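# Thread handled steel rod through brass ring barrels

## Task

Push the steel rod with the dark handle through the small barrels of every brass ring part sitting in the steel block, far enough that its tip pokes out past the block's far end. Leave the rod resting inside them, with each brass part still in its original spot.

## Robot and tools

Robot: two arms on a table. left_arm (base near y = +0.276 m) carries a left hand; right_arm (base near y = -0.261 m) carries a right hand. Each hand has four digits (index, middle, ring, thumb) and 16 hinge motors. Every hand has a wrist camera and a mast near the wrist on the palm side that can bump into things. Fingertips have rubber caps; the rest is hard plastic.

Scene frame: origin at table height, midway between the nominal arm bases. +x points out over the table, +z up, +y toward the left arm. Image left and right do not match these names. Reported end_effector_position (metres) and end_effector_quat_wxyz are in this frame. They can be a few centimetres off, more at long reach. Elbows sag under load, so a hand may rest lower than commanded.

Hand point axes, right hand: +z runs along the straight fingers toward the tips. +y comes out of the palm face. +x runs across the palm away from the thumb. On the left hand, +x points toward the thumb instead. Bending fingers first swing their tips toward +y.

Tool execute_actions(actions, cameras). actions is a list of up to 15 actions. Each action is a table of 1 to 15 rows, one row per 1/30 s control step. A short table repeats its last row to fill 15 steps, so one action lasts 0.5 s. Every row has exactly 48 numbers, each in [-1, 1], covering both arms even if only one moves. Order: left dx, dy, dz, rx, ry, rz; the 16 left hand motors; left current_limit; left speed. Then the same 24 numbers for the right arm.

dx to rz are an offset, not a pose. They are measured from that arm's Hand target at the start of the action, along the Hand target's own axes. Every row in an action counts from that same start, not from the row before. Scale: 1.0 = 0.6 m for dx, dy, dz and 180 degrees for rotation. rx, ry, rz form one rotation vector. All zeros holds the arm still and re-requests the current target. Repeating a nonzero offset in a later action moves the arm further. The controller limits orientation to 40 degrees from the measured orientation at each step. A hand can stop short of its target; if it stays short, send the remaining distance as a new offset. To stop pushing against something, command the target back past the hand point.

Hand motors, 16 per hand, in this order: index_mcp, index_abd, index_pip, index_dip, middle_mcp, middle_abd, middle_pip, middle_dip, ring_mcp, ring_abd, ring_pip, ring_dip, thumb_cmc, thumb_axl, thumb_mcp, thumb_ipl. Each is an absolute goal angle, scaled linearly between the hinge's two stops (-1 to +1). A zero is a real goal, not 'no change'. To hold a hand as it is, resend its hand_goal values plus its current limit and speed. Open hand: -0.75, 0, -0.58, -0.70 for each of the three fingers, then thumb -0.71, -0.68, -0.23, -0.17. Positive values bend fingers toward the palm and swing the thumb in front of it. Left hand quirk: its index_pip goal is capped at +73.5 degrees (about +0.50 as a number). Higher values act as that cap, and hand_goal shows the capped value.

current_limit: -1 to +1 maps linearly to 0 to 550 mA, with a floor of 11 mA. speed: motor set-points move at (speed+1)/2 of 8.5 rad/s. Both start at +0.4 and -0.6 and keep their last written values. A finger presses only while its goal lies past the object's surface; the further past, the harder it presses. A motor at 495 mA or more for 5 s in total shuts off for 10 s and drops its hold.

Results show, per arm: end_effector_position and quat, the Hand target, joint positions, velocities and torques, and some per-step positions. Per hand: hand_goal, hand_measured, hand_current_ma (positive means pushing toward -1), and hand_state per motor (moving, goal, blocked, overload). They also show hand_current_limit and hand_speed, plus motor temperatures. MOTOR HOT appears at 85 °C. At 100 °C the arm goes limp for 30 to 60 s or more. Holding loads, stretched reach and pushing toward unreachable poses all heat motors. A call returns once the robot is still, up to 3 s after the last action. Images come back only when actions is empty or cameras names some: cam_high (fixed, behind the arms), cam_left_wrist, cam_right_wrist, each 896x504. ["all"] returns every camera and [] returns none. An unknown name invalidates the whole call.

zoom_image(camera, region) returns a closer view of the latest image from one camera. region is [x0, y0, x1, y1] in pixels, at most 504 by 504.

read_manual(section) returns URDF licence text only; the only section is "licences". finished_scene(scene=1) ends the scene for good; the rod must stay in place once the robot lets go.

The scene keeps running while replies are written, holding the last command. Avoid: dropping or flinging the rod, releasing it while it moves, and striking the block, the table or the fixed stand. Also avoid pressing one hand against the other or gripping the other hand's fingers, and knocking brass parts out of place. Anything that ends up off the table fails the task. Loose objects may occasionally get a small push from outside.

Each tool is called after ">>>" as name([rows], argument=value, ...), one row to a line, values as JSON.

## Session

>>> execute_actions(actions=[], cameras=["all"])

Scene clock: 0.00 s.
left_arm: end_effector_position=(+0.2045, +0.5260, +0.3273) hand_goal=(-0.754, +0.000, -0.576, -0.696, -0.754, +0.000, -0.576, -0.696, -0.754, +0.000, -0.576, -0.696, -0.714, -0.678, -0.226, -0.168) hand_measured=(-0.754, +0.000, -0.576, -0.696, -0.754, +0.000, -0.576, -0.696, -0.754, +0.000, -0.576, -0.696, -0.714, -0.678, -0.226, -0.168) hand_current_ma=(+0, +0, +0, +0, +0, +0, +0, +0, +0, +0, +0, +0, +0, +0, +0, +0) hand_state=(goal, goal, goal, goal, goal, goal, goal, goal, goal, goal, goal, goal, goal, goal, goal, goal) hand_current_limit=0.40 hand_speed=-0.60 end_effector_quat_wxyz=(-0.392, +0.402, +0.715, +0.417) | right_arm: end_effector_position=(+0.4749, -0.5804, +0.1631) hand_goal=(-0.754, +0.000, -0.576, -0.696, -0.754, +0.000, -0.576, -0.696, -0.754, +0.000, -0.576, -0.696, -0.714, -0.678, -0.226, -0.168) hand_measured=(-0.754, +0.000, -0.576, -0.696, -0.754, +0.000, -0.576, -0.696, -0.754, +0.000, -0.576, -0.696, -0.714, -0.678, -0.226, -0.168) hand_current_ma=(+0, +0, +0, +0, +0, +0, +0, +0, +0, +0, +0, +0, +0, +0, +0, +0) hand_state=(goal, goal, goal, goal, goal, goal, goal, goal, goal, goal, goal, goal, goal, goal, goal, goal) hand_current_limit=0.40 hand_speed=-0.60 end_effector_quat_wxyz=(-0.007, +0.789, -0.153, +0.595)
Joint positions: left_arm=[0.264 0.907 0.766 -1.374 -1.218 -0.245] | right_arm=[-0.53 1.427 0.746 0.363 -0.364 1.657]
Joint velocities: within noise
Joint torques (N m): no reading
Motor temperatures (°C): left_arm=[30 32 27 24 29 25] | right_arm=[32 25 27 26 23 28]
Heat: left arm: hottest shoulder 32 °C; right arm: hottest waist 32 °C.
Hand target: left_arm +0.2075, +0.5267, +0.3361; -0.386, +0.397, +0.717, +0.422 | right_arm +0.4824, -0.5851, +0.1761; -0.003, +0.782, -0.148, +0.605

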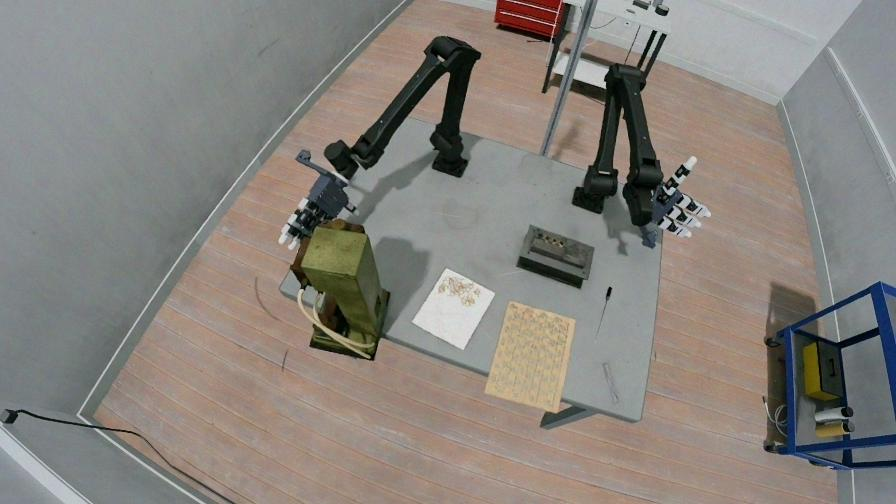

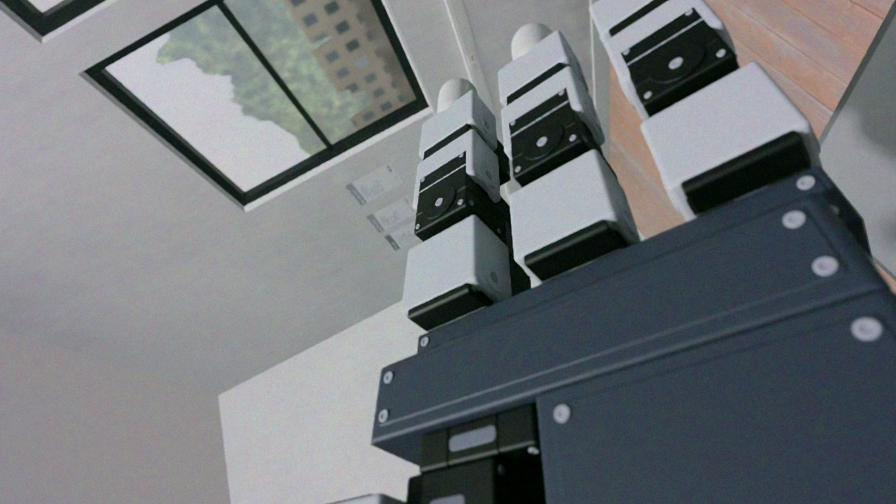

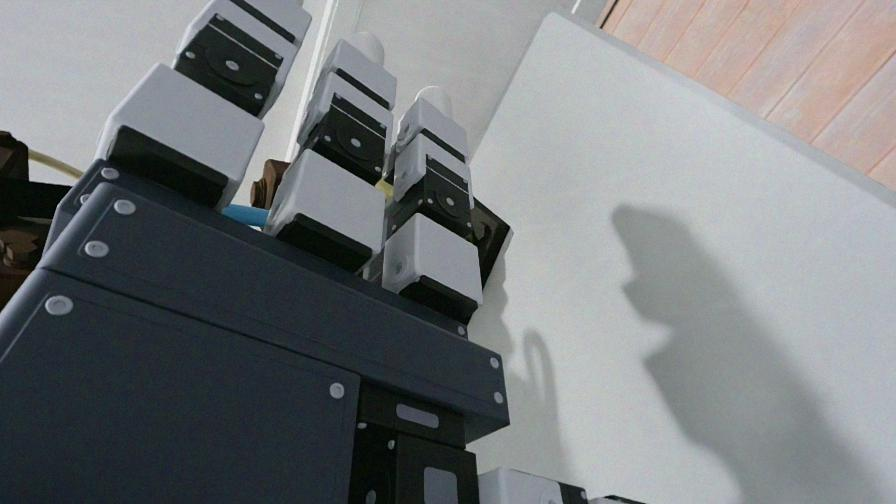

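>>> zoom_image(camera="cam_high", region=[500, 210, 640, 320])

>>> zoom_image(camera="cam_high", region=[400, 100, 720, 430])

>>> zoom_image(camera="cam_high", region=[510, 215, 610, 295])

Scaled by 3.600 from the camera's 896x504 image, which has a finer 1280x720 frame.

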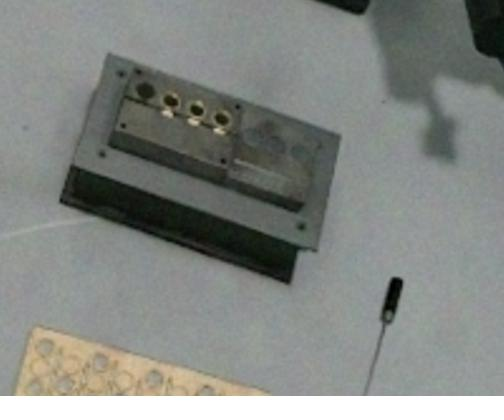

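Scaled by 1.527 from the camera's 896x504 image, which has a finer 1280x720 frame.

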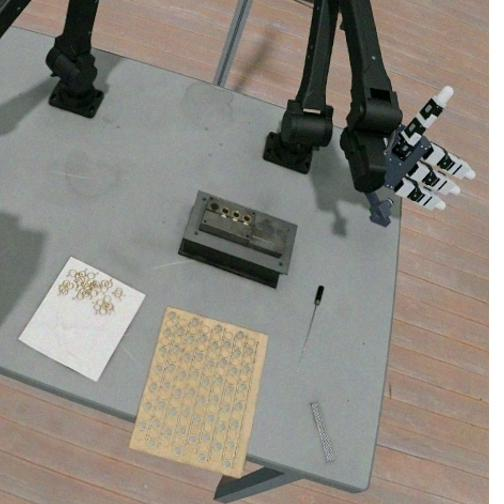

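Scaled by 5.040 from the camera's 896x504 image, which has a finer 1280x720 frame.

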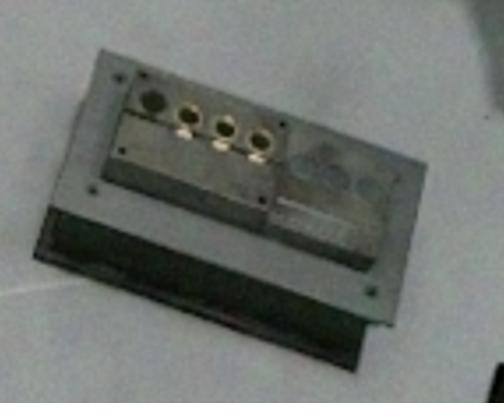

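>>> execute_actions([
  [[0,0,0,0,0,0,-0.754,0,-0.576,-0.696,-0.754,0,-0.576,-0.696,-0.754,0,-0.576,-0.696,-0.714,-0.678,-0.226,-0.168,0.4,-0.6,0.03,-0.09,-0.134,0,0,0,-0.754,0,-0.576,-0.696,-0.754,0,-0.576,-0.696,-0.754,0,-0.576,-0.696,-0.714,-0.678,-0.226,-0.168,0.4,-0.6]],
])

Scene clock: 30.03 s.
left_arm: end_effector_position=(+0.2045, +0.5260, +0.3273) hand_goal=(-0.754, +0.000, -0.576, -0.696, -0.754, +0.000, -0.576, -0.696, -0.754, +0.000, -0.576, -0.696, -0.714, -0.678, -0.226, -0.168) hand_measured=(-0.754, +0.000, -0.576, -0.696, -0.754, +0.002, -0.576, -0.696, -0.754, +0.000, -0.576, -0.696, -0.714, -0.678, -0.226, -0.168) hand_current_ma=(+0, +0, +0, +0, +0, +0, +0, +0, +0, +0, +0, +0, +0, +0, +0, +0) hand_state=(goal, goal, goal, goal, goal, goal, goal, goal, goal, goal, goal, goal, goal, goal, goal, goal) hand_current_limit=0.40 hand_speed=-0.60 end_effector_quat_wxyz=(-0.392, +0.402, +0.715, +0.417) | right_arm: end_effector_position=(+0.4224, -0.5290, +0.2305) hand_goal=(-0.754, +0.000, -0.576, -0.696, -0.754, +0.000, -0.576, -0.696, -0.754, +0.000, -0.576, -0.696, -0.714, -0.678, -0.226, -0.168) hand_measured=(-0.752, -0.002, -0.576, -0.696, -0.752, -0.002, -0.576, -0.696, -0.752, -0.002, -0.576, -0.696, -0.714, -0.678, -0.226, -0.168) hand_current_ma=(+8, -6, -2, +0, +6, -6, -2, +0, +7, -7, -2, +0, +2, +3, +2, +1) hand_state=(goal, goal, goal, goal, goal, goal, goal, goal, goal, goal, goal, goal, goal, goal, goal, goal) hand_current_limit=0.40 hand_speed=-0.60 end_effector_quat_wxyz=(+0.004, +0.779, -0.145, +0.610)
Joint positions: left_arm=[0.264 0.907 0.766 -1.374 -1.218 -0.245] | right_arm=[-0.477 1.106 0.648 0.187 -0.307 1.664]
Joint torques (N m): left_arm=[-0.85 -2.67 9.02 0.44 -1.27 0.01] | right_arm=[3.43 -8.12 8.88 2.37 0.04 -0.03]
Motor temperatures (°C): left_arm=[30 32 34 24 31 25] | right_arm=[32 26 32 26 23 28]
Heat: left arm: hottest elbow 34 °C; right arm: hottest waist 32 °C.
Hand target: left_arm +0.2075, +0.5268, +0.3361; -0.386, +0.397, +0.717, +0.422 | right_arm +0.4226, -0.5236, +0.2245; -0.003, +0.782, -0.148, +0.605
Off the commanded pose: left_arm 0.009 m, 1 deg | right_arm 0.008 m, 1 deg.
Step readings (end_effector_position of left_arm | right_arm):
0: (+0.2045, +0.5260, +0.3273) | (+0.4749, -0.5804, +0.1631)
1: (+0.2045, +0.5260, +0.3273) | (+0.4748, -0.5805, +0.1633)
2: (+0.2045, +0.5260, +0.3273) | (+0.4729, -0.5800, +0.1648)
4: (+0.2045, +0.5260, +0.3273) | (+0.4621, -0.5723, +0.1698)
8: (+0.2045, +0.5260, +0.3273) | (+0.4367, -0.5481, +0.2007)
15: (+0.2045, +0.5260, +0.3273) | (+0.4264, -0.5304, +0.2403)

>>> execute_actions([
  [[0,0,0,0,0,0,-0.754,0,-0.576,-0.696,-0.754,0,-0.576,-0.696,-0.754,0,-0.576,-0.696,-0.714,-0.678,-0.226,-0.168,0.4,-0.6,0.0473,-0.196,-0.1683,0,0,0,-0.754,0,-0.576,-0.696,-0.754,0,-0.576,-0.696,-0.754,0,-0.576,-0.696,-0.714,-0.678,-0.226,-0.168,0.4,-0.6]],
  [[0,0,0,0,0,0,-0.754,0,-0.576,-0.696,-0.754,0,-0.576,-0.696,-0.754,0,-0.576,-0.696,-0.714,-0.678,-0.226,-0.168,0.4,-0.6,-0.0582,-0.1797,-0.0822,0.1869,0.0032,-0.0399,-0.754,0,-0.576,-0.696,-0.754,0,-0.576,-0.696,-0.754,0,-0.576,-0.696,-0.714,-0.678,-0.226,-0.168,0.4,-0.6]],
], cameras=["all"])

Scene clock: 33.37 s.
left_arm: end_effector_position=(+0.2045, +0.5260, +0.3273) hand_goal=(-0.754, +0.000, -0.576, -0.696, -0.754, +0.000, -0.576, -0.696, -0.754, +0.000, -0.576, -0.696, -0.714, -0.678, -0.226, -0.168) hand_measured=(-0.754, +0.000, -0.576, -0.696, -0.754, +0.002, -0.576, -0.696, -0.754, +0.000, -0.576, -0.696, -0.714, -0.678, -0.226, -0.168) hand_current_ma=(+0, +0, +0, +0, +0, +0, +0, +0, +0, +0, +0, +0, +0, +0, +0, +0) hand_state=(goal, goal, goal, goal, goal, goal, goal, goal, goal, goal, goal, goal, goal, goal, goal, goal) hand_current_limit=0.40 hand_speed=-0.60 end_effector_quat_wxyz=(-0.392, +0.402, +0.715, +0.417) | right_arm: end_effector_position=(+0.3322, -0.2842, +0.3042) hand_goal=(-0.754, +0.000, -0.576, -0.696, -0.754, +0.000, -0.576, -0.696, -0.754, +0.000, -0.576, -0.696, -0.714, -0.678, -0.226, -0.168) hand_measured=(-0.752, -0.002, -0.576, -0.696, -0.754, -0.002, -0.576, -0.696, -0.754, -0.002, -0.576, -0.696, -0.712, -0.678, -0.226, -0.168) hand_current_ma=(+4, -8, +2, +0, +3, -8, +2, +0, +3, -9, +2, +0, +9, +3, +3, +1) hand_state=(goal, goal, goal, goal, goal, goal, goal, goal, goal, goal, goal, goal, goal, goal, goal, goal) hand_current_limit=0.40 hand_speed=-0.60 end_effector_quat_wxyz=(-0.190, +0.751, +0.074, +0.629)
Joint positions: left_arm=[0.264 0.907 0.766 -1.374 -1.218 -0.245] | right_arm=[-0.055 0.396 0.498 -0.257 -0.474 1.696]
Joint torques (N m): left_arm=[-0.79 -2.96 9.07 0.27 -1.24 0.01] | right_arm=[3.6 -0.44 9.4 2.35 -0.16 -0.25]
Heat: left arm: hottest elbow 34 °C; right arm: hottest elbow 33 °C.
Hand target: left_arm +0.2075, +0.5268, +0.3361; -0.386, +0.397, +0.717, +0.422 | right_arm +0.3302, -0.2804, +0.3003; -0.191, +0.753, +0.082, +0.625
Off the commanded pose: left_arm 0.009 m, 1 deg | right_arm 0.006 m, 1 deg.
Step readings (end_effector_position of left_arm | right_arm):
0: (+0.2045, +0.5260, +0.3273) | (+0.4224, -0.5290, +0.2305)
1: (+0.2045, +0.5260, +0.3273) | (+0.4217, -0.5290, +0.2304)
2: (+0.2045, +0.5260, +0.3273) | (+0.4187, -0.5262, +0.2305)
4: (+0.2045, +0.5260, +0.3273) | (+0.4055, -0.5096, +0.2340)
8: (+0.2045, +0.5260, +0.3273) | (+0.3862, -0.4513, +0.2689)
15: (+0.2045, +0.5260, +0.3273) | (+0.3589, -0.4109, +0.2949)
16: (+0.2045, +0.5260, +0.3273) | (+0.3591, -0.4064, +0.2922)
17: (+0.2045, +0.5260, +0.3273) | (+0.3628, -0.3953, +0.2890)
19: (+0.2045, +0.5260, +0.3273) | (+0.3656, -0.3598, +0.2837)
23: (+0.2045, +0.5260, +0.3273) | (+0.3469, -0.3015, +0.2926)
30: (+0.2045, +0.5260, +0.3273) | (+0.3329, -0.2856, +0.3076)
camera_calibration:
cam_right_wrist: T_world_to_cam=[[0.0516549, -0.508702, -0.859391, 0.128374], [-0.941314, 0.262621, -0.212033, 0.40305], [0.333556, 0.81991, -0.465283, 0.39143], [0, 0, 0, 1]] pos_world=[0.242202, -0.361482, 0.377909]

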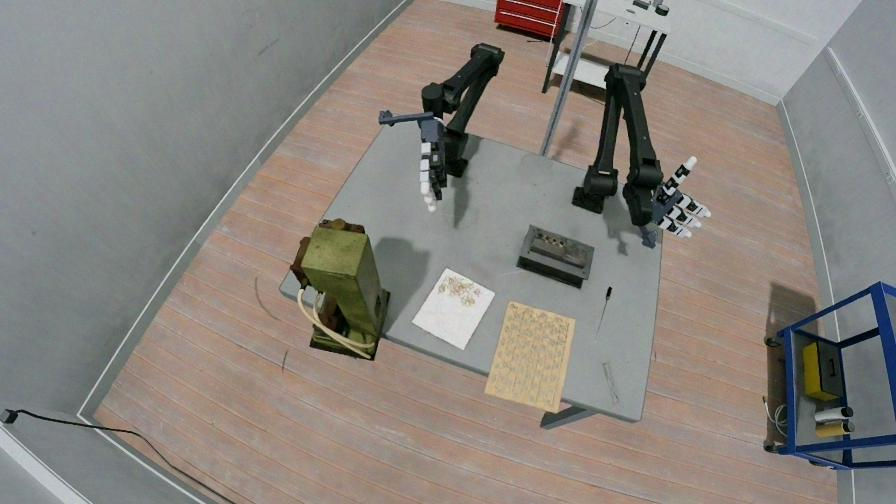

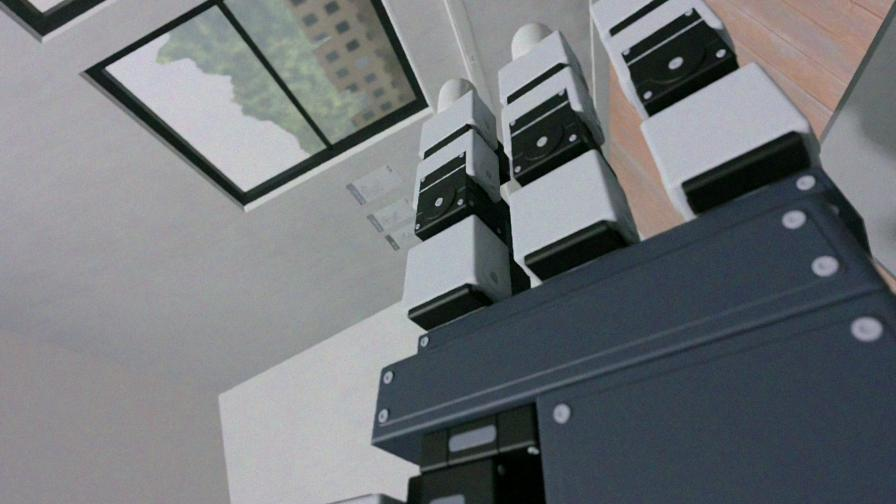

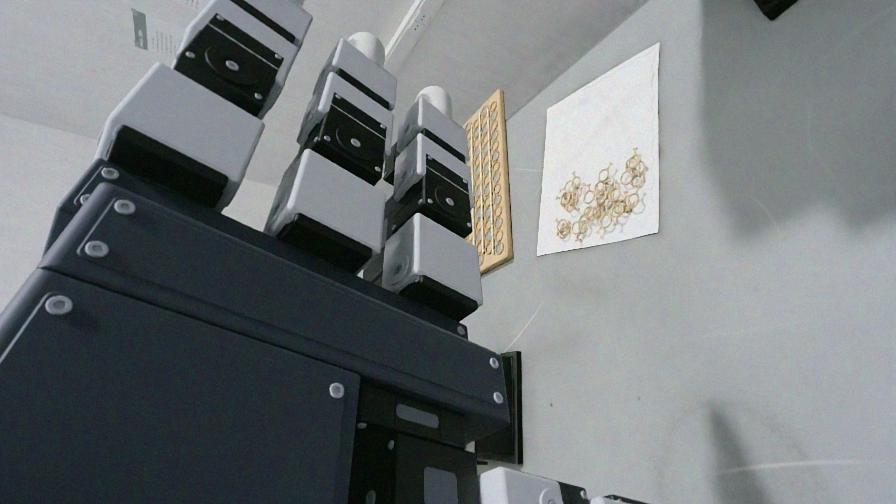

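>>> execute_actions([
  [[0,0,0,0,0,0,-0.754,0,-0.576,-0.696,-0.754,0,-0.576,-0.696,-0.754,0,-0.576,-0.696,-0.714,-0.678,-0.226,-0.168,0.4,-0.6,-0.041,-0.2613,0.0585,0.1869,0.0032,-0.0399,-0.754,0,-0.576,-0.696,-0.754,0,-0.576,-0.696,-0.754,0,-0.576,-0.696,-0.714,-0.678,-0.226,-0.168,0.4,-0.6]],
  [[0,0,0,0,0,0,-0.754,0,-0.576,-0.696,-0.754,0,-0.576,-0.696,-0.754,0,-0.576,-0.696,-0.714,-0.678,-0.226,-0.168,0.4,-0.6,-0.0457,-0.187,0.214,0.1869,0.0032,-0.0399,-0.754,0,-0.576,-0.696,-0.754,0,-0.576,-0.696,-0.754,0,-0.576,-0.696,-0.714,-0.678,-0.226,-0.168,0.4,-0.6]],
], cameras=["cam_high", "cam_right_wrist"])

Scene clock: 35.33 s.
left_arm: end_effector_position=(+0.2045, +0.5260, +0.3273) hand_goal=(-0.754, +0.000, -0.576, -0.696, -0.754, +0.000, -0.576, -0.696, -0.754, +0.000, -0.576, -0.696, -0.714, -0.678, -0.226, -0.168) hand_measured=(-0.754, +0.000, -0.576, -0.696, -0.754, +0.002, -0.576, -0.696, -0.754, +0.000, -0.576, -0.696, -0.714, -0.678, -0.226, -0.168) hand_current_ma=(+0, +0, +0, +0, +0, +0, +0, +0, +0, +0, +0, +0, +0, +0, +0, +0) hand_state=(goal, goal, goal, goal, goal, goal, goal, goal, goal, goal, goal, goal, goal, goal, goal, goal) hand_current_limit=0.40 hand_speed=-0.60 end_effector_quat_wxyz=(-0.392, +0.402, +0.715, +0.417) | right_arm: end_effector_position=(+0.2648, +0.0348, +0.2509) hand_goal=(-0.754, +0.000, -0.576, -0.696, -0.754, +0.000, -0.576, -0.696, -0.754, +0.000, -0.576, -0.696, -0.714, -0.678, -0.226, -0.168) hand_measured=(-0.754, -0.002, -0.574, -0.696, -0.754, -0.002, -0.574, -0.696, -0.754, -0.002, -0.574, -0.696, -0.712, -0.678, -0.226, -0.168) hand_current_ma=(-2, -8, +4, +0, -1, -8, +4, +0, -1, -9, +4, +0, +7, +3, +3, +1) hand_state=(goal, goal, goal, goal, goal, goal, goal, goal, goal, goal, goal, goal, goal, goal, goal, goal) hand_current_limit=0.40 hand_speed=-0.60 end_effector_quat_wxyz=(+0.499, -0.526, -0.495, -0.479)
Joint positions: left_arm=[0.264 0.907 0.766 -1.374 -1.218 -0.245] | right_arm=[0.631 0.768 0.36 0.333 -0.96 1.56]
Joint torques (N m): left_arm=[-0.97 -3.02 9.13 0.57 -1.27 0.03] | right_arm=[3.9 -2.49 12.45 3.33 0 -0.12]
Heat: left arm: hottest elbow 35 °C; right arm: hottest elbow 33 °C.
Hand target: left_arm +0.2075, +0.5268, +0.3361; -0.386, +0.397, +0.717, +0.422 | right_arm +0.2752, +0.0491, +0.2805; +0.501, -0.500, -0.499, -0.500
Off the commanded pose: left_arm 0.009 m, 1 deg | right_arm 0.035 m, 4 deg.
Step readings (end_effector_position of left_arm | right_arm):
0: (+0.2045, +0.5260, +0.3273) | (+0.3321, -0.2842, +0.3041)
1: (+0.2045, +0.5260, +0.3273) | (+0.3321, -0.2819, +0.3039)
2: (+0.2045, +0.5260, +0.3273) | (+0.3313, -0.2695, +0.3033)
4: (+0.2045, +0.5260, +0.3273) | (+0.3237, -0.2287, +0.2996)
8: (+0.2045, +0.5260, +0.3273) | (+0.2981, -0.1593, +0.2934)
15: (+0.2045, +0.5260, +0.3273) | (+0.2943, -0.1271, +0.3006)
16: (+0.2045, +0.5260, +0.3273) | (+0.2941, -0.1242, +0.3003)
17: (+0.2045, +0.5260, +0.3273) | (+0.2903, -0.1125, +0.3002)
19: (+0.2045, +0.5260, +0.3273) | (+0.2730, -0.0772, +0.2989)
23: (+0.2045, +0.5260, +0.3273) | (+0.2393, -0.0124, +0.2831)
30: (+0.2045, +0.5260, +0.3273) | (+0.2585, +0.0261, +0.2476)
camera_calibration:
cam_right_wrist: T_world_to_cam=[[0.610108, -0.066474, -0.789525, 0.0675004], [-0.556976, -0.744695, -0.367706, 0.216921], [-0.563512, 0.664087, -0.491369, 0.377143], [0, 0, 0, 1]] pos_world=[0.292162, -0.084428, 0.318373]
Images, in order (width x height): cam_high 896x504, cam_right_wrist 896x504.

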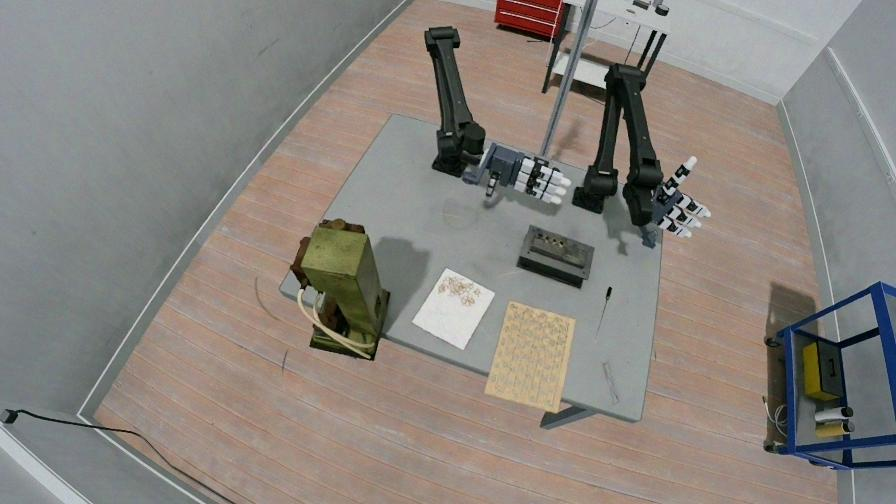

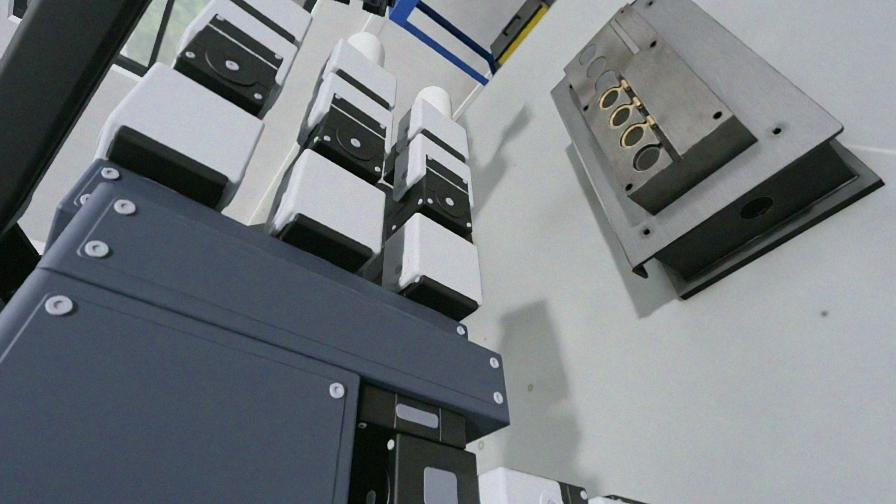

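Nice view. Zoom in.

>>> zoom_image(camera="cam_right_wrist", region=[540, 0, 780, 220])

>>> zoom_image(camera="cam_right_wrist", region=[560, 30, 700, 190])

Scaled by 2.100 from the camera's 896x504 image, which has a finer 1280x720 frame.

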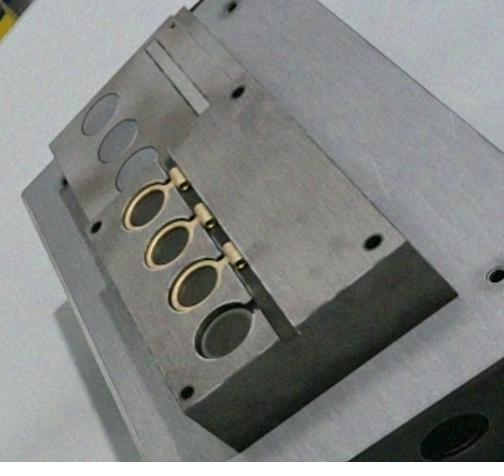

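Scaled by 3.150 from the camera's 896x504 image, which has a finer 1280x720 frame.

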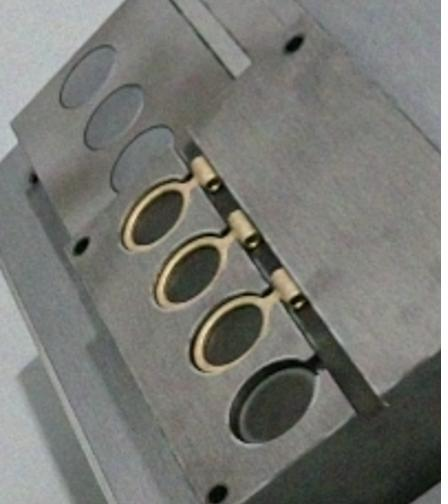

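>>> execute_actions([
  [[-0.0395,0.0817,-0.1282,0.0993,-0.0908,-0.0934,-0.754,0,-0.576,-0.696,-0.754,0,-0.576,-0.696,-0.754,0,-0.576,-0.696,-0.714,-0.678,-0.226,-0.168,0.4,-0.6,0.0833,0,-0.1667,0,0,0,-0.754,0,-0.576,-0.696,-0.754,0,-0.576,-0.696,-0.754,0,-0.576,-0.696,-0.714,-0.678,-0.226,-0.168,0.4,-0.6]],
  [[-0.1295,-0.0242,-0.1362,0.0993,-0.0908,-0.0934,-0.754,0,-0.576,-0.696,-0.754,0,-0.576,-0.696,-0.754,0,-0.576,-0.696,-0.714,-0.678,-0.226,-0.168,0.4,-0.6,0,0,0,0,0,0,-0.754,0,-0.576,-0.696,-0.754,0,-0.576,-0.696,-0.754,0,-0.576,-0.696,-0.714,-0.678,-0.226,-0.168,0.4,-0.6]],
], cameras=["cam_high"])

Scene clock: 40.30 s.
left_arm: end_effector_position=(+0.3387, +0.3753, +0.3439) hand_goal=(-0.754, +0.000, -0.576, -0.696, -0.754, +0.000, -0.576, -0.696, -0.754, +0.000, -0.576, -0.696, -0.714, -0.678, -0.226, -0.168) hand_measured=(-0.756, +0.002, -0.576, -0.696, -0.756, +0.002, -0.576, -0.696, -0.756, +0.002, -0.576, -0.696, -0.716, -0.678, -0.224, -0.168) hand_current_ma=(-1, +0, +0, +0, -1, +0, +0, +0, -1, +0, +0, +0, +0, +0, +1, +0) hand_state=(goal, goal, goal, goal, goal, goal, goal, goal, goal, goal, goal, goal, goal, goal, goal, goal) hand_current_limit=0.40 hand_speed=-0.60 end_effector_quat_wxyz=(-0.035, +0.186, +0.962, +0.194) | right_arm: end_effector_position=(+0.2666, -0.0501, +0.2973) hand_goal=(-0.754, +0.000, -0.576, -0.696, -0.754, +0.000, -0.576, -0.696, -0.754, +0.000, -0.576, -0.696, -0.714, -0.678, -0.226, -0.168) hand_measured=(-0.754, -0.004, -0.574, -0.696, -0.754, -0.002, -0.574, -0.696, -0.754, -0.004, -0.574, -0.696, -0.712, -0.678, -0.226, -0.168) hand_current_ma=(-1, -9, +4, +0, +0, -8, +3, +0, +0, -10, +4, +0, +6, +3, +3, +1) hand_state=(goal, goal, goal, goal, goal, goal, goal, goal, goal, goal, goal, goal, goal, goal, goal, goal) hand_current_limit=0.40 hand_speed=-0.60 end_effector_quat_wxyz=(+0.514, -0.512, -0.490, -0.483)
Joint positions: left_arm=[-0.128 1.323 1.401 -1.698 -0.395 -1.329] | right_arm=[0.229 0.575 0.401 0.147 -1.381 1.599]
Joint torques (N m): left_arm=[-0.5 -8.06 10.78 -0.03 -0.49 0.01] | right_arm=[1.85 -0.38 13.22 1.83 -0.12 -0.17]
Heat: left arm: hottest elbow 36 °C; right arm: hottest elbow 36 °C.
Hand target: left_arm +0.3471, +0.3769, +0.3561; -0.140, +0.145, +0.967, +0.153 | right_arm +0.2753, -0.0510, +0.3305; +0.501, -0.500, -0.499, -0.500
Off the commanded pose: left_arm 0.015 m, 14 deg | right_arm 0.034 m, 3 deg.
joint sent to its limit (left arm) — joint 4 (wrist pitch), lower limit. The joint targets are off in orientation, not in position.
Step readings (end_effector_position of left_arm | right_arm):
0: (+0.2045, +0.5260, +0.3273) | (+0.2648, +0.0348, +0.2509)
1: (+0.2046, +0.5257, +0.3262) | (+0.2642, +0.0350, +0.2511)
2: (+0.2069, +0.5226, +0.3210) | (+0.2622, +0.0337, +0.2521)
4: (+0.2206, +0.5066, +0.3124) | (+0.2588, +0.0220, +0.2593)
8: (+0.2580, +0.4699, +0.3235) | (+0.2664, -0.0187, +0.2886)
15: (+0.2769, +0.4639, +0.3361) | (+0.2677, -0.0458, +0.3023)
16: (+0.2764, +0.4634, +0.3344) | (+0.2678, -0.0472, +0.3014)
17: (+0.2767, +0.4579, +0.3280) | (+0.2677, -0.0481, +0.3005)
19: (+0.2886, +0.4346, +0.3201) | (+0.2672, -0.0492, +0.2988)
23: (+0.3315, +0.3807, +0.3312) | (+0.2667, -0.0498, +0.2977)
30: (+0.3436, +0.3726, +0.3414) | (+0.2667, -0.0500, +0.2979)
Images, in order (width x height): cam_high 896x504.

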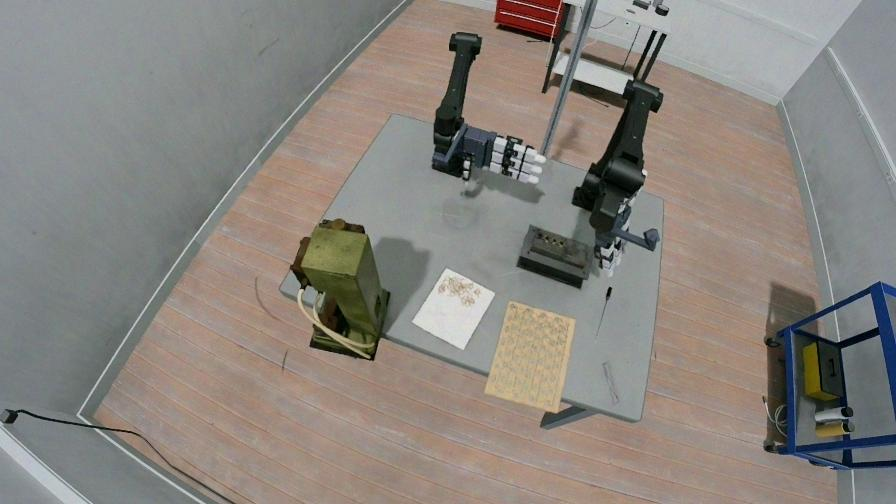

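>>> execute_actions([
  [[-0.199,-0.1565,0.0687,0.0993,-0.0908,-0.0934,-0.754,0,-0.576,-0.696,-0.754,0,-0.576,-0.696,-0.754,0,-0.576,-0.696,-0.714,-0.678,-0.226,-0.168,0.4,-0.6,0,0,0,0,0,0,-0.754,0,-0.576,-0.696,-0.754,0,-0.576,-0.696,-0.754,0,-0.576,-0.696,-0.714,-0.678,-0.226,-0.168,0.4,-0.6]],
], cameras=["cam_high", "cam_left_wrist"])

Scene clock: 42.13 s.
left_arm: end_effector_position=(+0.4069, +0.2767, +0.2416) hand_goal=(-0.754, +0.000, -0.576, -0.696, -0.754, +0.000, -0.576, -0.696, -0.754, +0.000, -0.576, -0.696, -0.714, -0.678, -0.226, -0.168) hand_measured=(-0.754, +0.000, -0.576, -0.696, -0.754, +0.000, -0.576, -0.696, -0.754, +0.000, -0.576, -0.696, -0.716, -0.678, -0.224, -0.168) hand_current_ma=(+0, +0, +0, +0, +0, +0, +0, +0, +0, +0, +0, +0, +0, +0, +1, +0) hand_state=(goal, goal, goal, goal, goal, goal, goal, goal, goal, goal, goal, goal, goal, goal, goal, goal) hand_current_limit=0.40 hand_speed=-0.60 end_effector_quat_wxyz=(-0.021, +0.011, +1.000, +0.003) | right_arm: end_effector_position=(+0.2664, -0.0501, +0.2964) hand_goal=(-0.754, +0.000, -0.576, -0.696, -0.754, +0.000, -0.576, -0.696, -0.754, +0.000, -0.576, -0.696, -0.714, -0.678, -0.226, -0.168) hand_measured=(-0.754, -0.004, -0.574, -0.696, -0.754, -0.002, -0.574, -0.696, -0.754, -0.004, -0.574, -0.696, -0.712, -0.678, -0.226, -0.168) hand_current_ma=(-1, -9, +4, +0, +0, -8, +3, +0, +0, -10, +4, +0, +6, +3, +3, +1) hand_state=(goal, goal, goal, goal, goal, goal, goal, goal, goal, goal, goal, goal, goal, goal, goal, goal) hand_current_limit=0.40 hand_speed=-0.60 end_effector_quat_wxyz=(+0.515, -0.514, -0.489, -0.482)
Joint positions: left_arm=[-0.176 1.613 1.565 -1.564 0.002 -1.728] | right_arm=[0.229 0.575 0.401 0.143 -1.381 1.599]
Joint torques (N m): left_arm=[-0.56 -15.21 10.37 0.1 0.03 -0.05] | right_arm=[2.43 -0.32 13.53 1.59 -0.08 -0.23]
Motor temperatures (°C): left_arm=[30 33 36 24 31 25] | right_arm=[32 26 37 26 23 28]
Heat: left arm: hottest elbow 36 °C; right arm: hottest elbow 37 °C.
Hand target: left_arm +0.4170, +0.2771, +0.2567; +0.001, -0.001, +1.000, -0.001 | right_arm +0.2753, -0.0510, +0.3305; +0.501, -0.500, -0.499, -0.500
Off the commanded pose: left_arm 0.018 m, 3 deg | right_arm 0.035 m, 3 deg.
Step readings (end_effector_position of left_arm | right_arm):
0: (+0.3386, +0.3753, +0.3439) | (+0.2666, -0.0501, +0.2973)
1: (+0.3384, +0.3738, +0.3420) | (+0.2666, -0.0501, +0.2973)
2: (+0.3388, +0.3663, +0.3346) | (+0.2666, -0.0501, +0.2973)
4: (+0.3521, +0.3392, +0.3146) | (+0.2666, -0.0501, +0.2972)
8: (+0.3928, +0.2897, +0.2708) | (+0.2665, -0.0501, +0.2968)
15: (+0.4031, +0.2764, +0.2278) | (+0.2665, -0.0501, +0.2964)
camera_calibration:
cam_left_wrist: T_world_to_cam=[[0.771797, -0.629353, -0.0908019, -0.143838], [-0.369362, -0.559963, 0.741629, 0.0743754], [-0.517592, -0.538848, -0.664637, 0.64516], [0, 0, 0, 1]] pos_world=[0.472415, 0.298766, 0.360577]
Images, in order (width x height): cam_high 896x504, cam_left_wrist 896x504.

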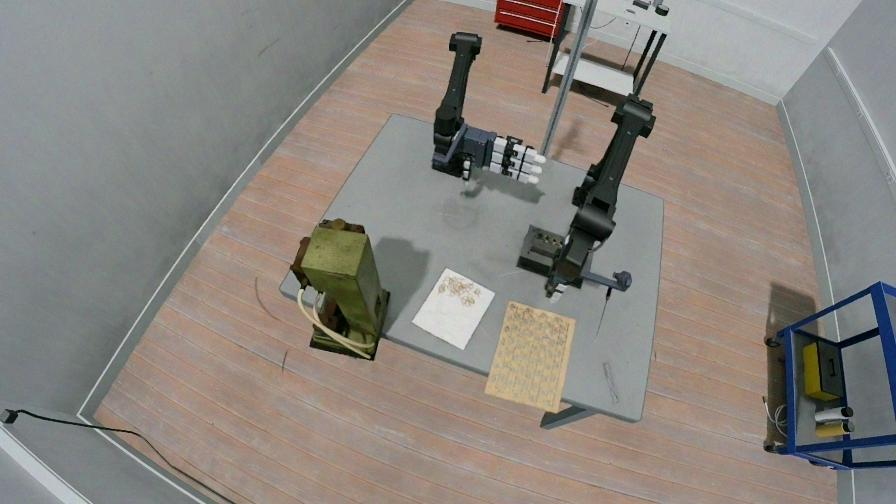

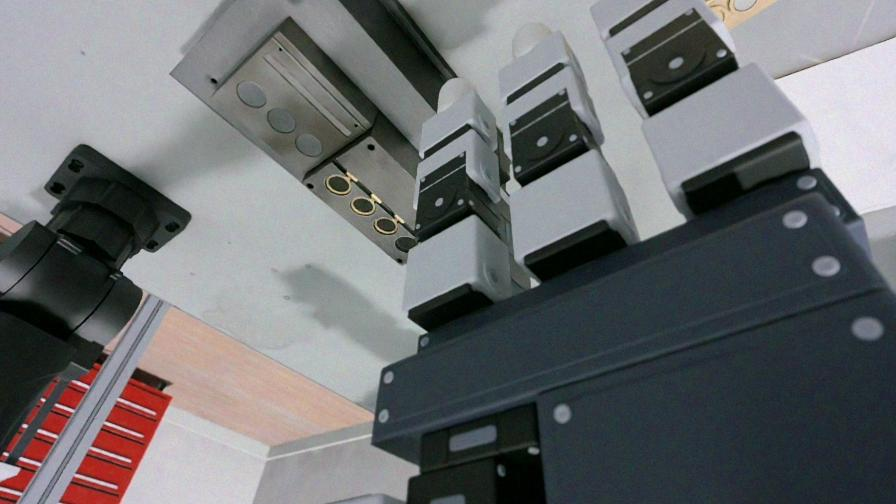

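>>> zoom_image(camera="cam_left_wrist", region=[160, 0, 450, 270])

>>> zoom_image(camera="cam_left_wrist", region=[270, 110, 430, 270])

Scaled by 1.738 from the camera's 896x504 image, which has a finer 1280x720 frame.

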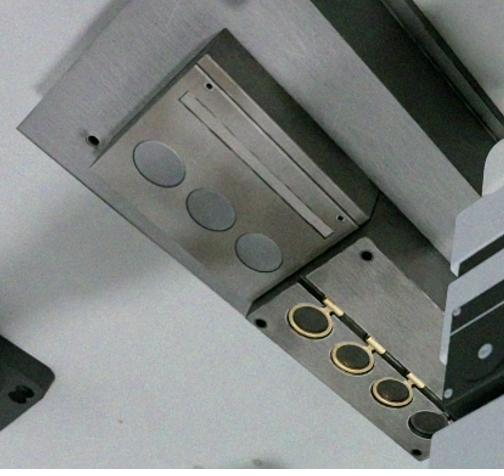

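Scaled by 3.150 from the camera's 896x504 image, which has a finer 1280x720 frame.

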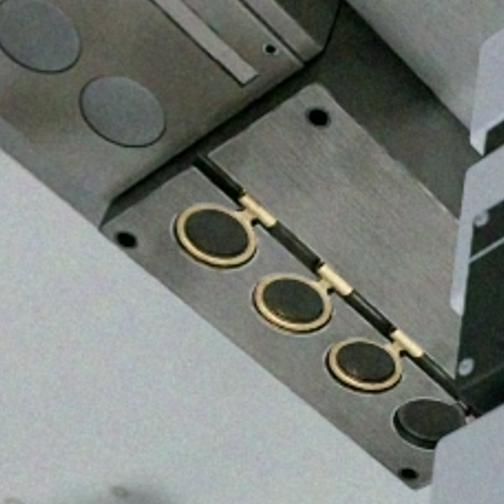

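>>> execute_actions([
  [[0.1833,0.2083,-0.0167,0,0,0,-0.754,0,-0.576,-0.696,-0.754,0,-0.576,-0.696,-0.754,0,-0.576,-0.696,-0.714,-0.678,-0.226,-0.168,0.4,-0.6,0,0,0,0,0,0,-0.754,0,-0.576,-0.696,-0.754,0,-0.576,-0.696,-0.754,0,-0.576,-0.696,-0.714,-0.678,-0.226,-0.168,0.4,-0.6]],
  [[0.1833,0.2083,-0.0167,0,0,0,-0.754,0,-0.576,-0.696,-0.754,0,-0.576,-0.696,-0.754,0,-0.576,-0.696,-0.714,-0.678,-0.226,-0.168,0.4,-0.6,-0.0333,0.0708,0.1833,0,0,0,-0.754,0,-0.576,-0.696,-0.754,0,-0.576,-0.696,-0.754,0,-0.576,-0.696,-0.714,-0.678,-0.226,-0.168,0.4,-0.6]],
  [[0,0,0,0,0,0,-0.754,0,-0.576,-0.696,-0.754,0,-0.576,-0.696,-0.754,0,-0.576,-0.696,-0.714,-0.678,-0.226,-0.168,0.4,-0.6,-0.0333,0.0708,0.1833,0,0,0,-0.754,0,-0.576,-0.696,-0.754,0,-0.576,-0.696,-0.754,0,-0.576,-0.696,-0.714,-0.678,-0.226,-0.168,0.4,-0.6]],
], cameras=["cam_high", "cam_right_wrist"])

Scene clock: 51.53 s.
left_arm: end_effector_position=(+0.1932, +0.5221, +0.2712) hand_goal=(-0.754, +0.000, -0.576, -0.696, -0.754, +0.000, -0.576, -0.696, -0.754, +0.000, -0.576, -0.696, -0.714, -0.678, -0.226, -0.168) hand_measured=(-0.754, +0.002, -0.576, -0.696, -0.752, +0.002, -0.576, -0.696, -0.752, +0.002, -0.576, -0.696, -0.714, -0.678, -0.222, -0.168) hand_current_ma=(+0, +0, +0, +0, +0, +0, +0, +0, +0, +0, +0, +0, +0, +0, +2, +0) hand_state=(goal, goal, goal, goal, goal, goal, goal, goal, goal, goal, goal, goal, goal, goal, goal, goal) hand_current_limit=0.40 hand_speed=-0.60 end_effector_quat_wxyz=(+0.000, -0.003, +1.000, +0.000) | right_arm: end_effector_position=(+0.3473, +0.1540, +0.2636) hand_goal=(-0.754, +0.000, -0.576, -0.696, -0.754, +0.000, -0.576, -0.696, -0.754, +0.000, -0.576, -0.696, -0.714, -0.678, -0.226, -0.168) hand_measured=(-0.754, -0.004, -0.576, -0.696, -0.754, -0.002, -0.576, -0.696, -0.754, -0.004, -0.576, -0.696, -0.712, -0.678, -0.226, -0.168) hand_current_ma=(+1, -9, +3, +0, +0, -8, +2, +0, +0, -10, +3, +0, +4, +3, +1, +1) hand_state=(goal, goal, goal, goal, goal, goal, goal, goal, goal, goal, goal, goal, goal, goal, goal, goal) hand_current_limit=0.40 hand_speed=-0.60 end_effector_quat_wxyz=(+0.500, -0.520, -0.498, -0.481)
Joint positions: left_arm=[0.561 1.132 1.175 -1.614 -0.001 -1.017] | right_arm=[0.772 1.253 0.667 0.532 -0.827 1.571]
Joint torques (N m): left_arm=[-0.32 -5.66 9.32 -0.14 -0.03 0.25] | right_arm=[2.55 -8.18 12.05 3.14 0.03 -0.11]
Heat: left arm: hottest elbow 37 °C; right arm: hottest elbow 41 °C.
Hand target: left_arm +0.1967, +0.5269, +0.2761; +0.001, -0.001, +1.000, -0.001 | right_arm +0.3602, +0.1690, +0.2905; +0.501, -0.500, -0.499, -0.500
Off the commanded pose: left_arm 0.008 m, 0 deg | right_arm 0.034 m, 3 deg.
Step readings (end_effector_position of left_arm | right_arm):
0: (+0.4068, +0.2766, +0.2416) | (+0.2664, -0.0501, +0.2964)
1: (+0.4066, +0.2774, +0.2419) | (+0.2664, -0.0501, +0.2964)
2: (+0.4033, +0.2807, +0.2408) | (+0.2664, -0.0501, +0.2964)
4: (+0.3827, +0.2994, +0.2377) | (+0.2664, -0.0501, +0.2964)
8: (+0.3222, +0.3648, +0.2470) | (+0.2664, -0.0501, +0.2964)
15: (+0.3019, +0.3996, +0.2747) | (+0.2664, -0.0501, +0.2964)
16: (+0.3024, +0.3999, +0.2739) | (+0.2676, -0.0504, +0.2963)
17: (+0.2993, +0.4036, +0.2712) | (+0.2713, -0.0495, +0.2952)
19: (+0.2784, +0.4241, +0.2637) | (+0.2803, -0.0374, +0.2921)
23: (+0.2087, +0.4847, +0.2632) | (+0.2804, +0.0096, +0.2770)
30: (+0.1868, +0.5169, +0.2740) | (+0.2990, +0.0392, +0.2662)
31: (+0.1878, +0.5177, +0.2733) | (+0.3020, +0.0404, +0.2680)
32: (+0.1887, +0.5186, +0.2728) | (+0.3059, +0.0440, +0.2693)
34: (+0.1901, +0.5197, +0.2720) | (+0.3155, +0.0624, +0.2731)
38: (+0.1916, +0.5212, +0.2713) | (+0.3236, +0.1183, +0.2669)
45: (+0.1928, +0.5219, +0.2712) | (+0.3417, +0.1495, +0.2499)
camera_calibration:
cam_right_wrist: T_world_to_cam=[[0.619304, -0.0568545, -0.78309, 0.0287612], [-0.547291, -0.746399, -0.378632, 0.356066], [-0.562971, 0.663066, -0.493363, 0.351146], [0, 0, 0, 1]] pos_world=[0.374745, 0.0345694, 0.330583]
Images, in order (width x height): cam_high 896x504, cam_right_wrist 896x504.

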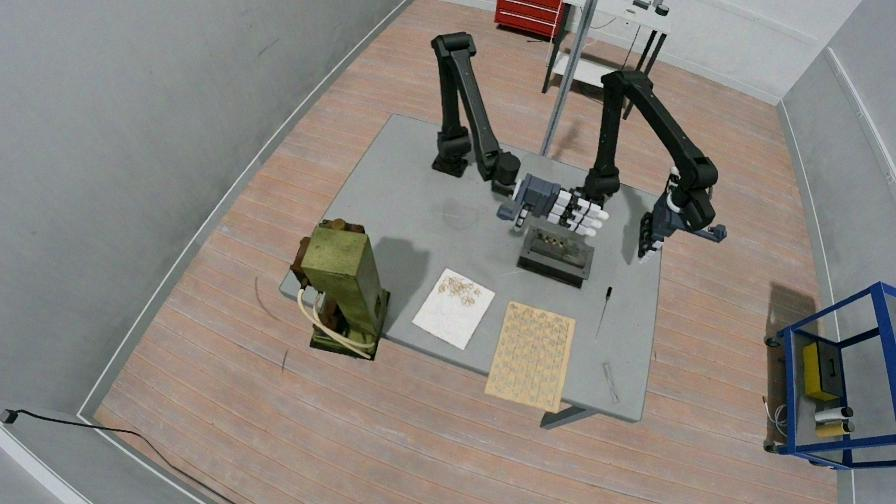

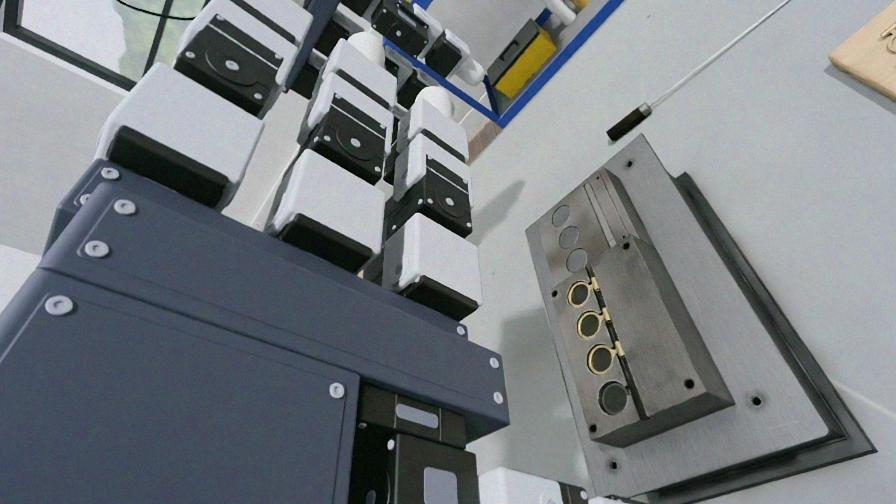

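Excellent view. Zoom in on details.

>>> zoom_image(camera="cam_right_wrist", region=[520, 130, 760, 500])

>>> zoom_image(camera="cam_right_wrist", region=[540, 230, 660, 350])

>>> zoom_image(camera="cam_right_wrist", region=[590, 0, 800, 150])

>>> zoom_image(camera="cam_right_wrist", region=[570, 330, 670, 450])

Scaled by 1.362 from the camera's 896x504 image, which has a finer 1280x720 frame.

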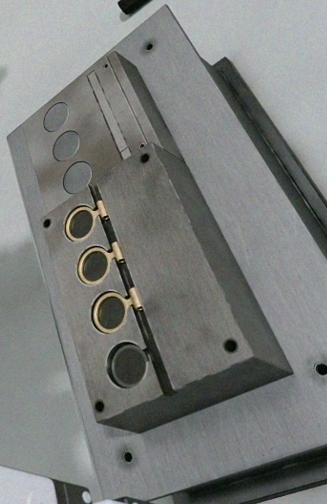

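Scaled by 4.200 from the camera's 896x504 image, which has a finer 1280x720 frame.

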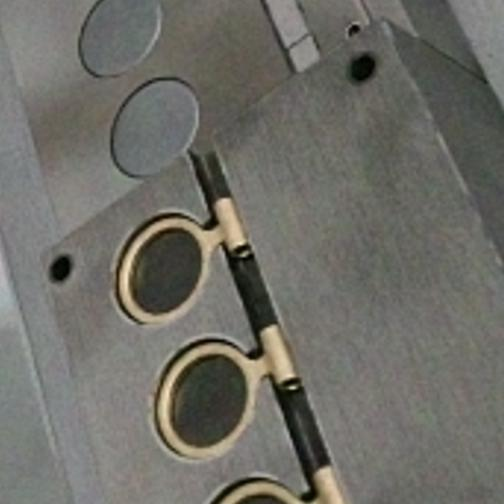

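Scaled by 2.400 from the camera's 896x504 image, which has a finer 1280x720 frame.

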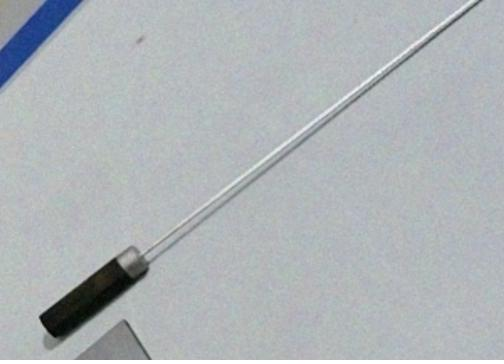

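Scaled by 4.200 from the camera's 896x504 image, which has a finer 1280x720 frame.

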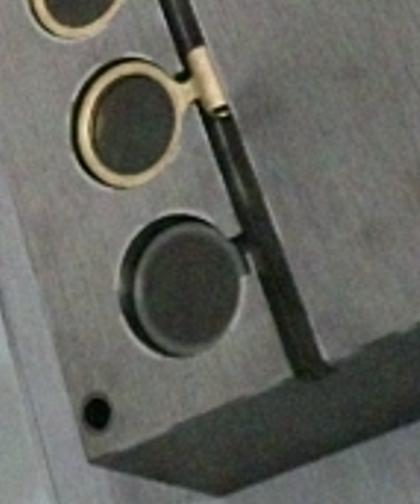

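>>> execute_actions([
  [[0,0,0,0,0,0,-0.754,0,-0.576,-0.696,-0.754,0,-0.576,-0.696,-0.754,0,-0.576,-0.696,-0.714,-0.678,-0.226,-0.168,0.4,-0.6,0.0333,-0.05,-0.2083,0,0,0,-0.754,0,-0.576,-0.696,-0.754,0,-0.576,-0.696,-0.754,0,-0.576,-0.696,-0.714,-0.678,-0.226,-0.168,0.4,-0.6]],
  [[-0.25,-0.2,0.08,0,0,0,-0.754,0,-0.576,-0.696,-0.754,0,-0.576,-0.696,-0.754,0,-0.576,-0.696,-0.714,-0.678,-0.226,-0.168,0.4,-0.6,0.0333,-0.05,-0.2083,0,0,0,-0.754,0,-0.576,-0.696,-0.754,0,-0.576,-0.696,-0.754,0,-0.576,-0.696,-0.714,-0.678,-0.226,-0.168,0.4,-0.6]],
  [[-0.25,-0.25,0.08,0,0,0,-0.754,0,-0.576,-0.696,-0.754,0,-0.576,-0.696,-0.754,0,-0.576,-0.696,-0.714,-0.678,-0.226,-0.168,0.4,-0.6,0,0,0,0,0,0,-0.754,0,-0.576,-0.696,-0.754,0,-0.576,-0.696,-0.754,0,-0.576,-0.696,-0.714,-0.678,-0.226,-0.168,0.4,-0.6]],
], cameras=["cam_high", "cam_left_wrist"])

Scene clock: 80.80 s.
left_arm: end_effector_position=(+0.4860, +0.2627, +0.1693) hand_goal=(-0.754, +0.000, -0.576, -0.696, -0.754, +0.000, -0.576, -0.696, -0.754, +0.000, -0.576, -0.696, -0.714, -0.678, -0.226, -0.168) hand_measured=(-0.754, +0.000, -0.576, -0.696, -0.754, +0.000, -0.576, -0.696, -0.754, +0.000, -0.576, -0.696, -0.714, -0.678, -0.222, -0.168) hand_current_ma=(+0, +0, +0, +0, +0, +0, +0, +0, +0, +0, +0, +0, +0, +0, +2, +0) hand_state=(goal, goal, goal, goal, goal, goal, goal, goal, goal, goal, goal, goal, goal, goal, goal, goal) hand_current_limit=0.40 hand_speed=-0.60 end_effector_quat_wxyz=(-0.009, +0.004, +1.000, +0.001) | right_arm: end_effector_position=(+0.2991, -0.0780, +0.3297) hand_goal=(-0.754, +0.000, -0.576, -0.696, -0.754, +0.000, -0.576, -0.696, -0.754, +0.000, -0.576, -0.696, -0.714, -0.678, -0.226, -0.168) hand_measured=(-0.754, -0.004, -0.576, -0.696, -0.754, -0.002, -0.576, -0.696, -0.754, -0.004, -0.576, -0.696, -0.712, -0.678, -0.226, -0.168) hand_current_ma=(+3, -9, +3, +0, +2, -8, +2, +0, +3, -10, +3, +0, +4, +3, +2, +1) hand_state=(goal, goal, goal, goal, goal, goal, goal, goal, goal, goal, goal, goal, goal, goal, goal, goal) hand_current_limit=0.40 hand_speed=-0.60 end_effector_quat_wxyz=(+0.500, -0.494, -0.505, -0.502)
Joint positions: left_arm=[-0.175 1.834 1.671 -1.425 0.001 -1.739] | right_arm=[0.074 0.683 0.478 0.293 -1.537 1.646]
Joint torques (N m): left_arm=[-1.79 -17.38 10.24 -0.16 -0.12 -0.03] | right_arm=[1.85 -2.26 9.36 1.31 0.06 -0.03]
Motor temperatures (°C): left_arm=[30 33 40 24 29 25] | right_arm=[32 26 42 26 23 28]
Heat: left arm: hottest elbow 40 °C; right arm: hottest elbow 42 °C.
Hand target: left_arm +0.4971, +0.2570, +0.1808; +0.001, -0.001, +1.000, -0.001 | right_arm +0.3003, -0.0810, +0.3303; +0.501, -0.500, -0.499, -0.500
Off the commanded pose: left_arm 0.017 m, 1 deg | right_arm 0.003 m, 1 deg.
Step readings (end_effector_position of left_arm | right_arm):
0: (+0.1932, +0.5221, +0.2712) | (+0.3473, +0.1540, +0.2636)
1: (+0.1932, +0.5221, +0.2712) | (+0.3467, +0.1542, +0.2638)
2: (+0.1932, +0.5221, +0.2712) | (+0.3456, +0.1525, +0.2664)
4: (+0.1932, +0.5221, +0.2712) | (+0.3395, +0.1383, +0.2716)
8: (+0.1933, +0.5221, +0.2712) | (+0.3355, +0.0853, +0.2971)
15: (+0.1933, +0.5221, +0.2712) | (+0.3303, +0.0518, +0.3256)
16: (+0.1940, +0.5211, +0.2707) | (+0.3291, +0.0507, +0.3234)
17: (+0.1976, +0.5177, +0.2695) | (+0.3265, +0.0464, +0.3207)
19: (+0.2266, +0.4930, +0.2609) | (+0.3182, +0.0254, +0.3142)
23: (+0.2957, +0.4192, +0.2299) | (+0.3099, -0.0309, +0.3215)
30: (+0.3322, +0.3996, +0.2052) | (+0.2997, -0.0702, +0.3342)
31: (+0.3338, +0.3999, +0.2061) | (+0.2999, -0.0728, +0.3333)
32: (+0.3383, +0.3973, +0.2074) | (+0.3001, -0.0745, +0.3325)
34: (+0.3678, +0.3740, +0.2093) | (+0.2998, -0.0766, +0.3313)
38: (+0.4425, +0.2869, +0.1961) | (+0.2993, -0.0777, +0.3304)
45: (+0.4797, +0.2398, +0.1580) | (+0.2991, -0.0781, +0.3299)
camera_calibration:
cam_left_wrist: T_world_to_cam=[[0.781527, -0.619875, -0.070502, -0.231001], [-0.379553, -0.56211, 0.734828, 0.156011], [-0.495131, -0.547528, -0.67458, 0.623673], [0, 0, 0, 1]] pos_world=[0.548548, 0.285982, 0.289789]
Images, in order (width x height): cam_high 896x504, cam_left_wrist 896x504.

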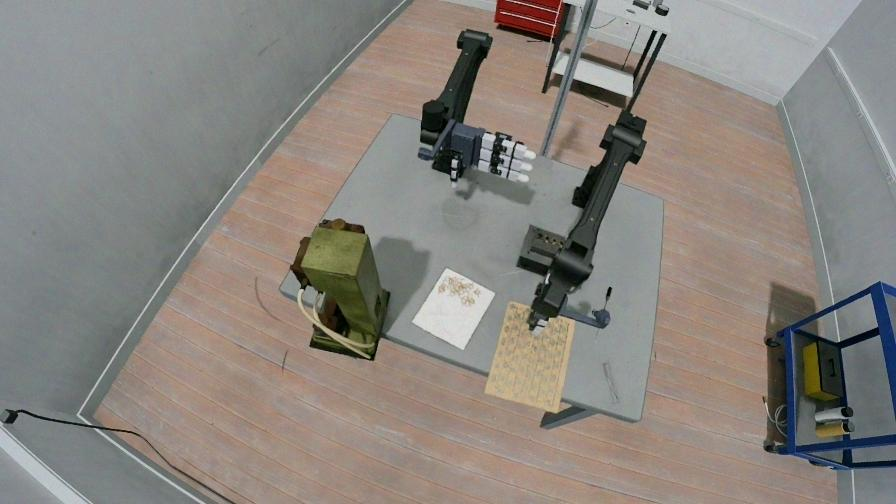

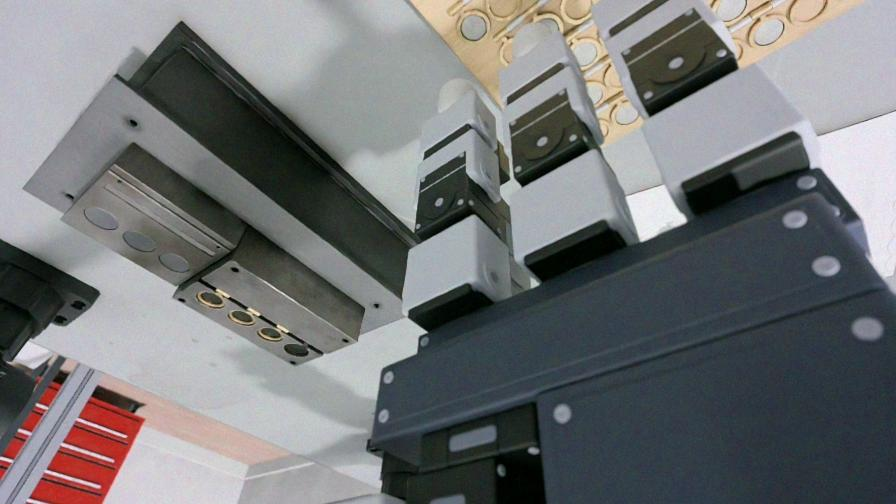

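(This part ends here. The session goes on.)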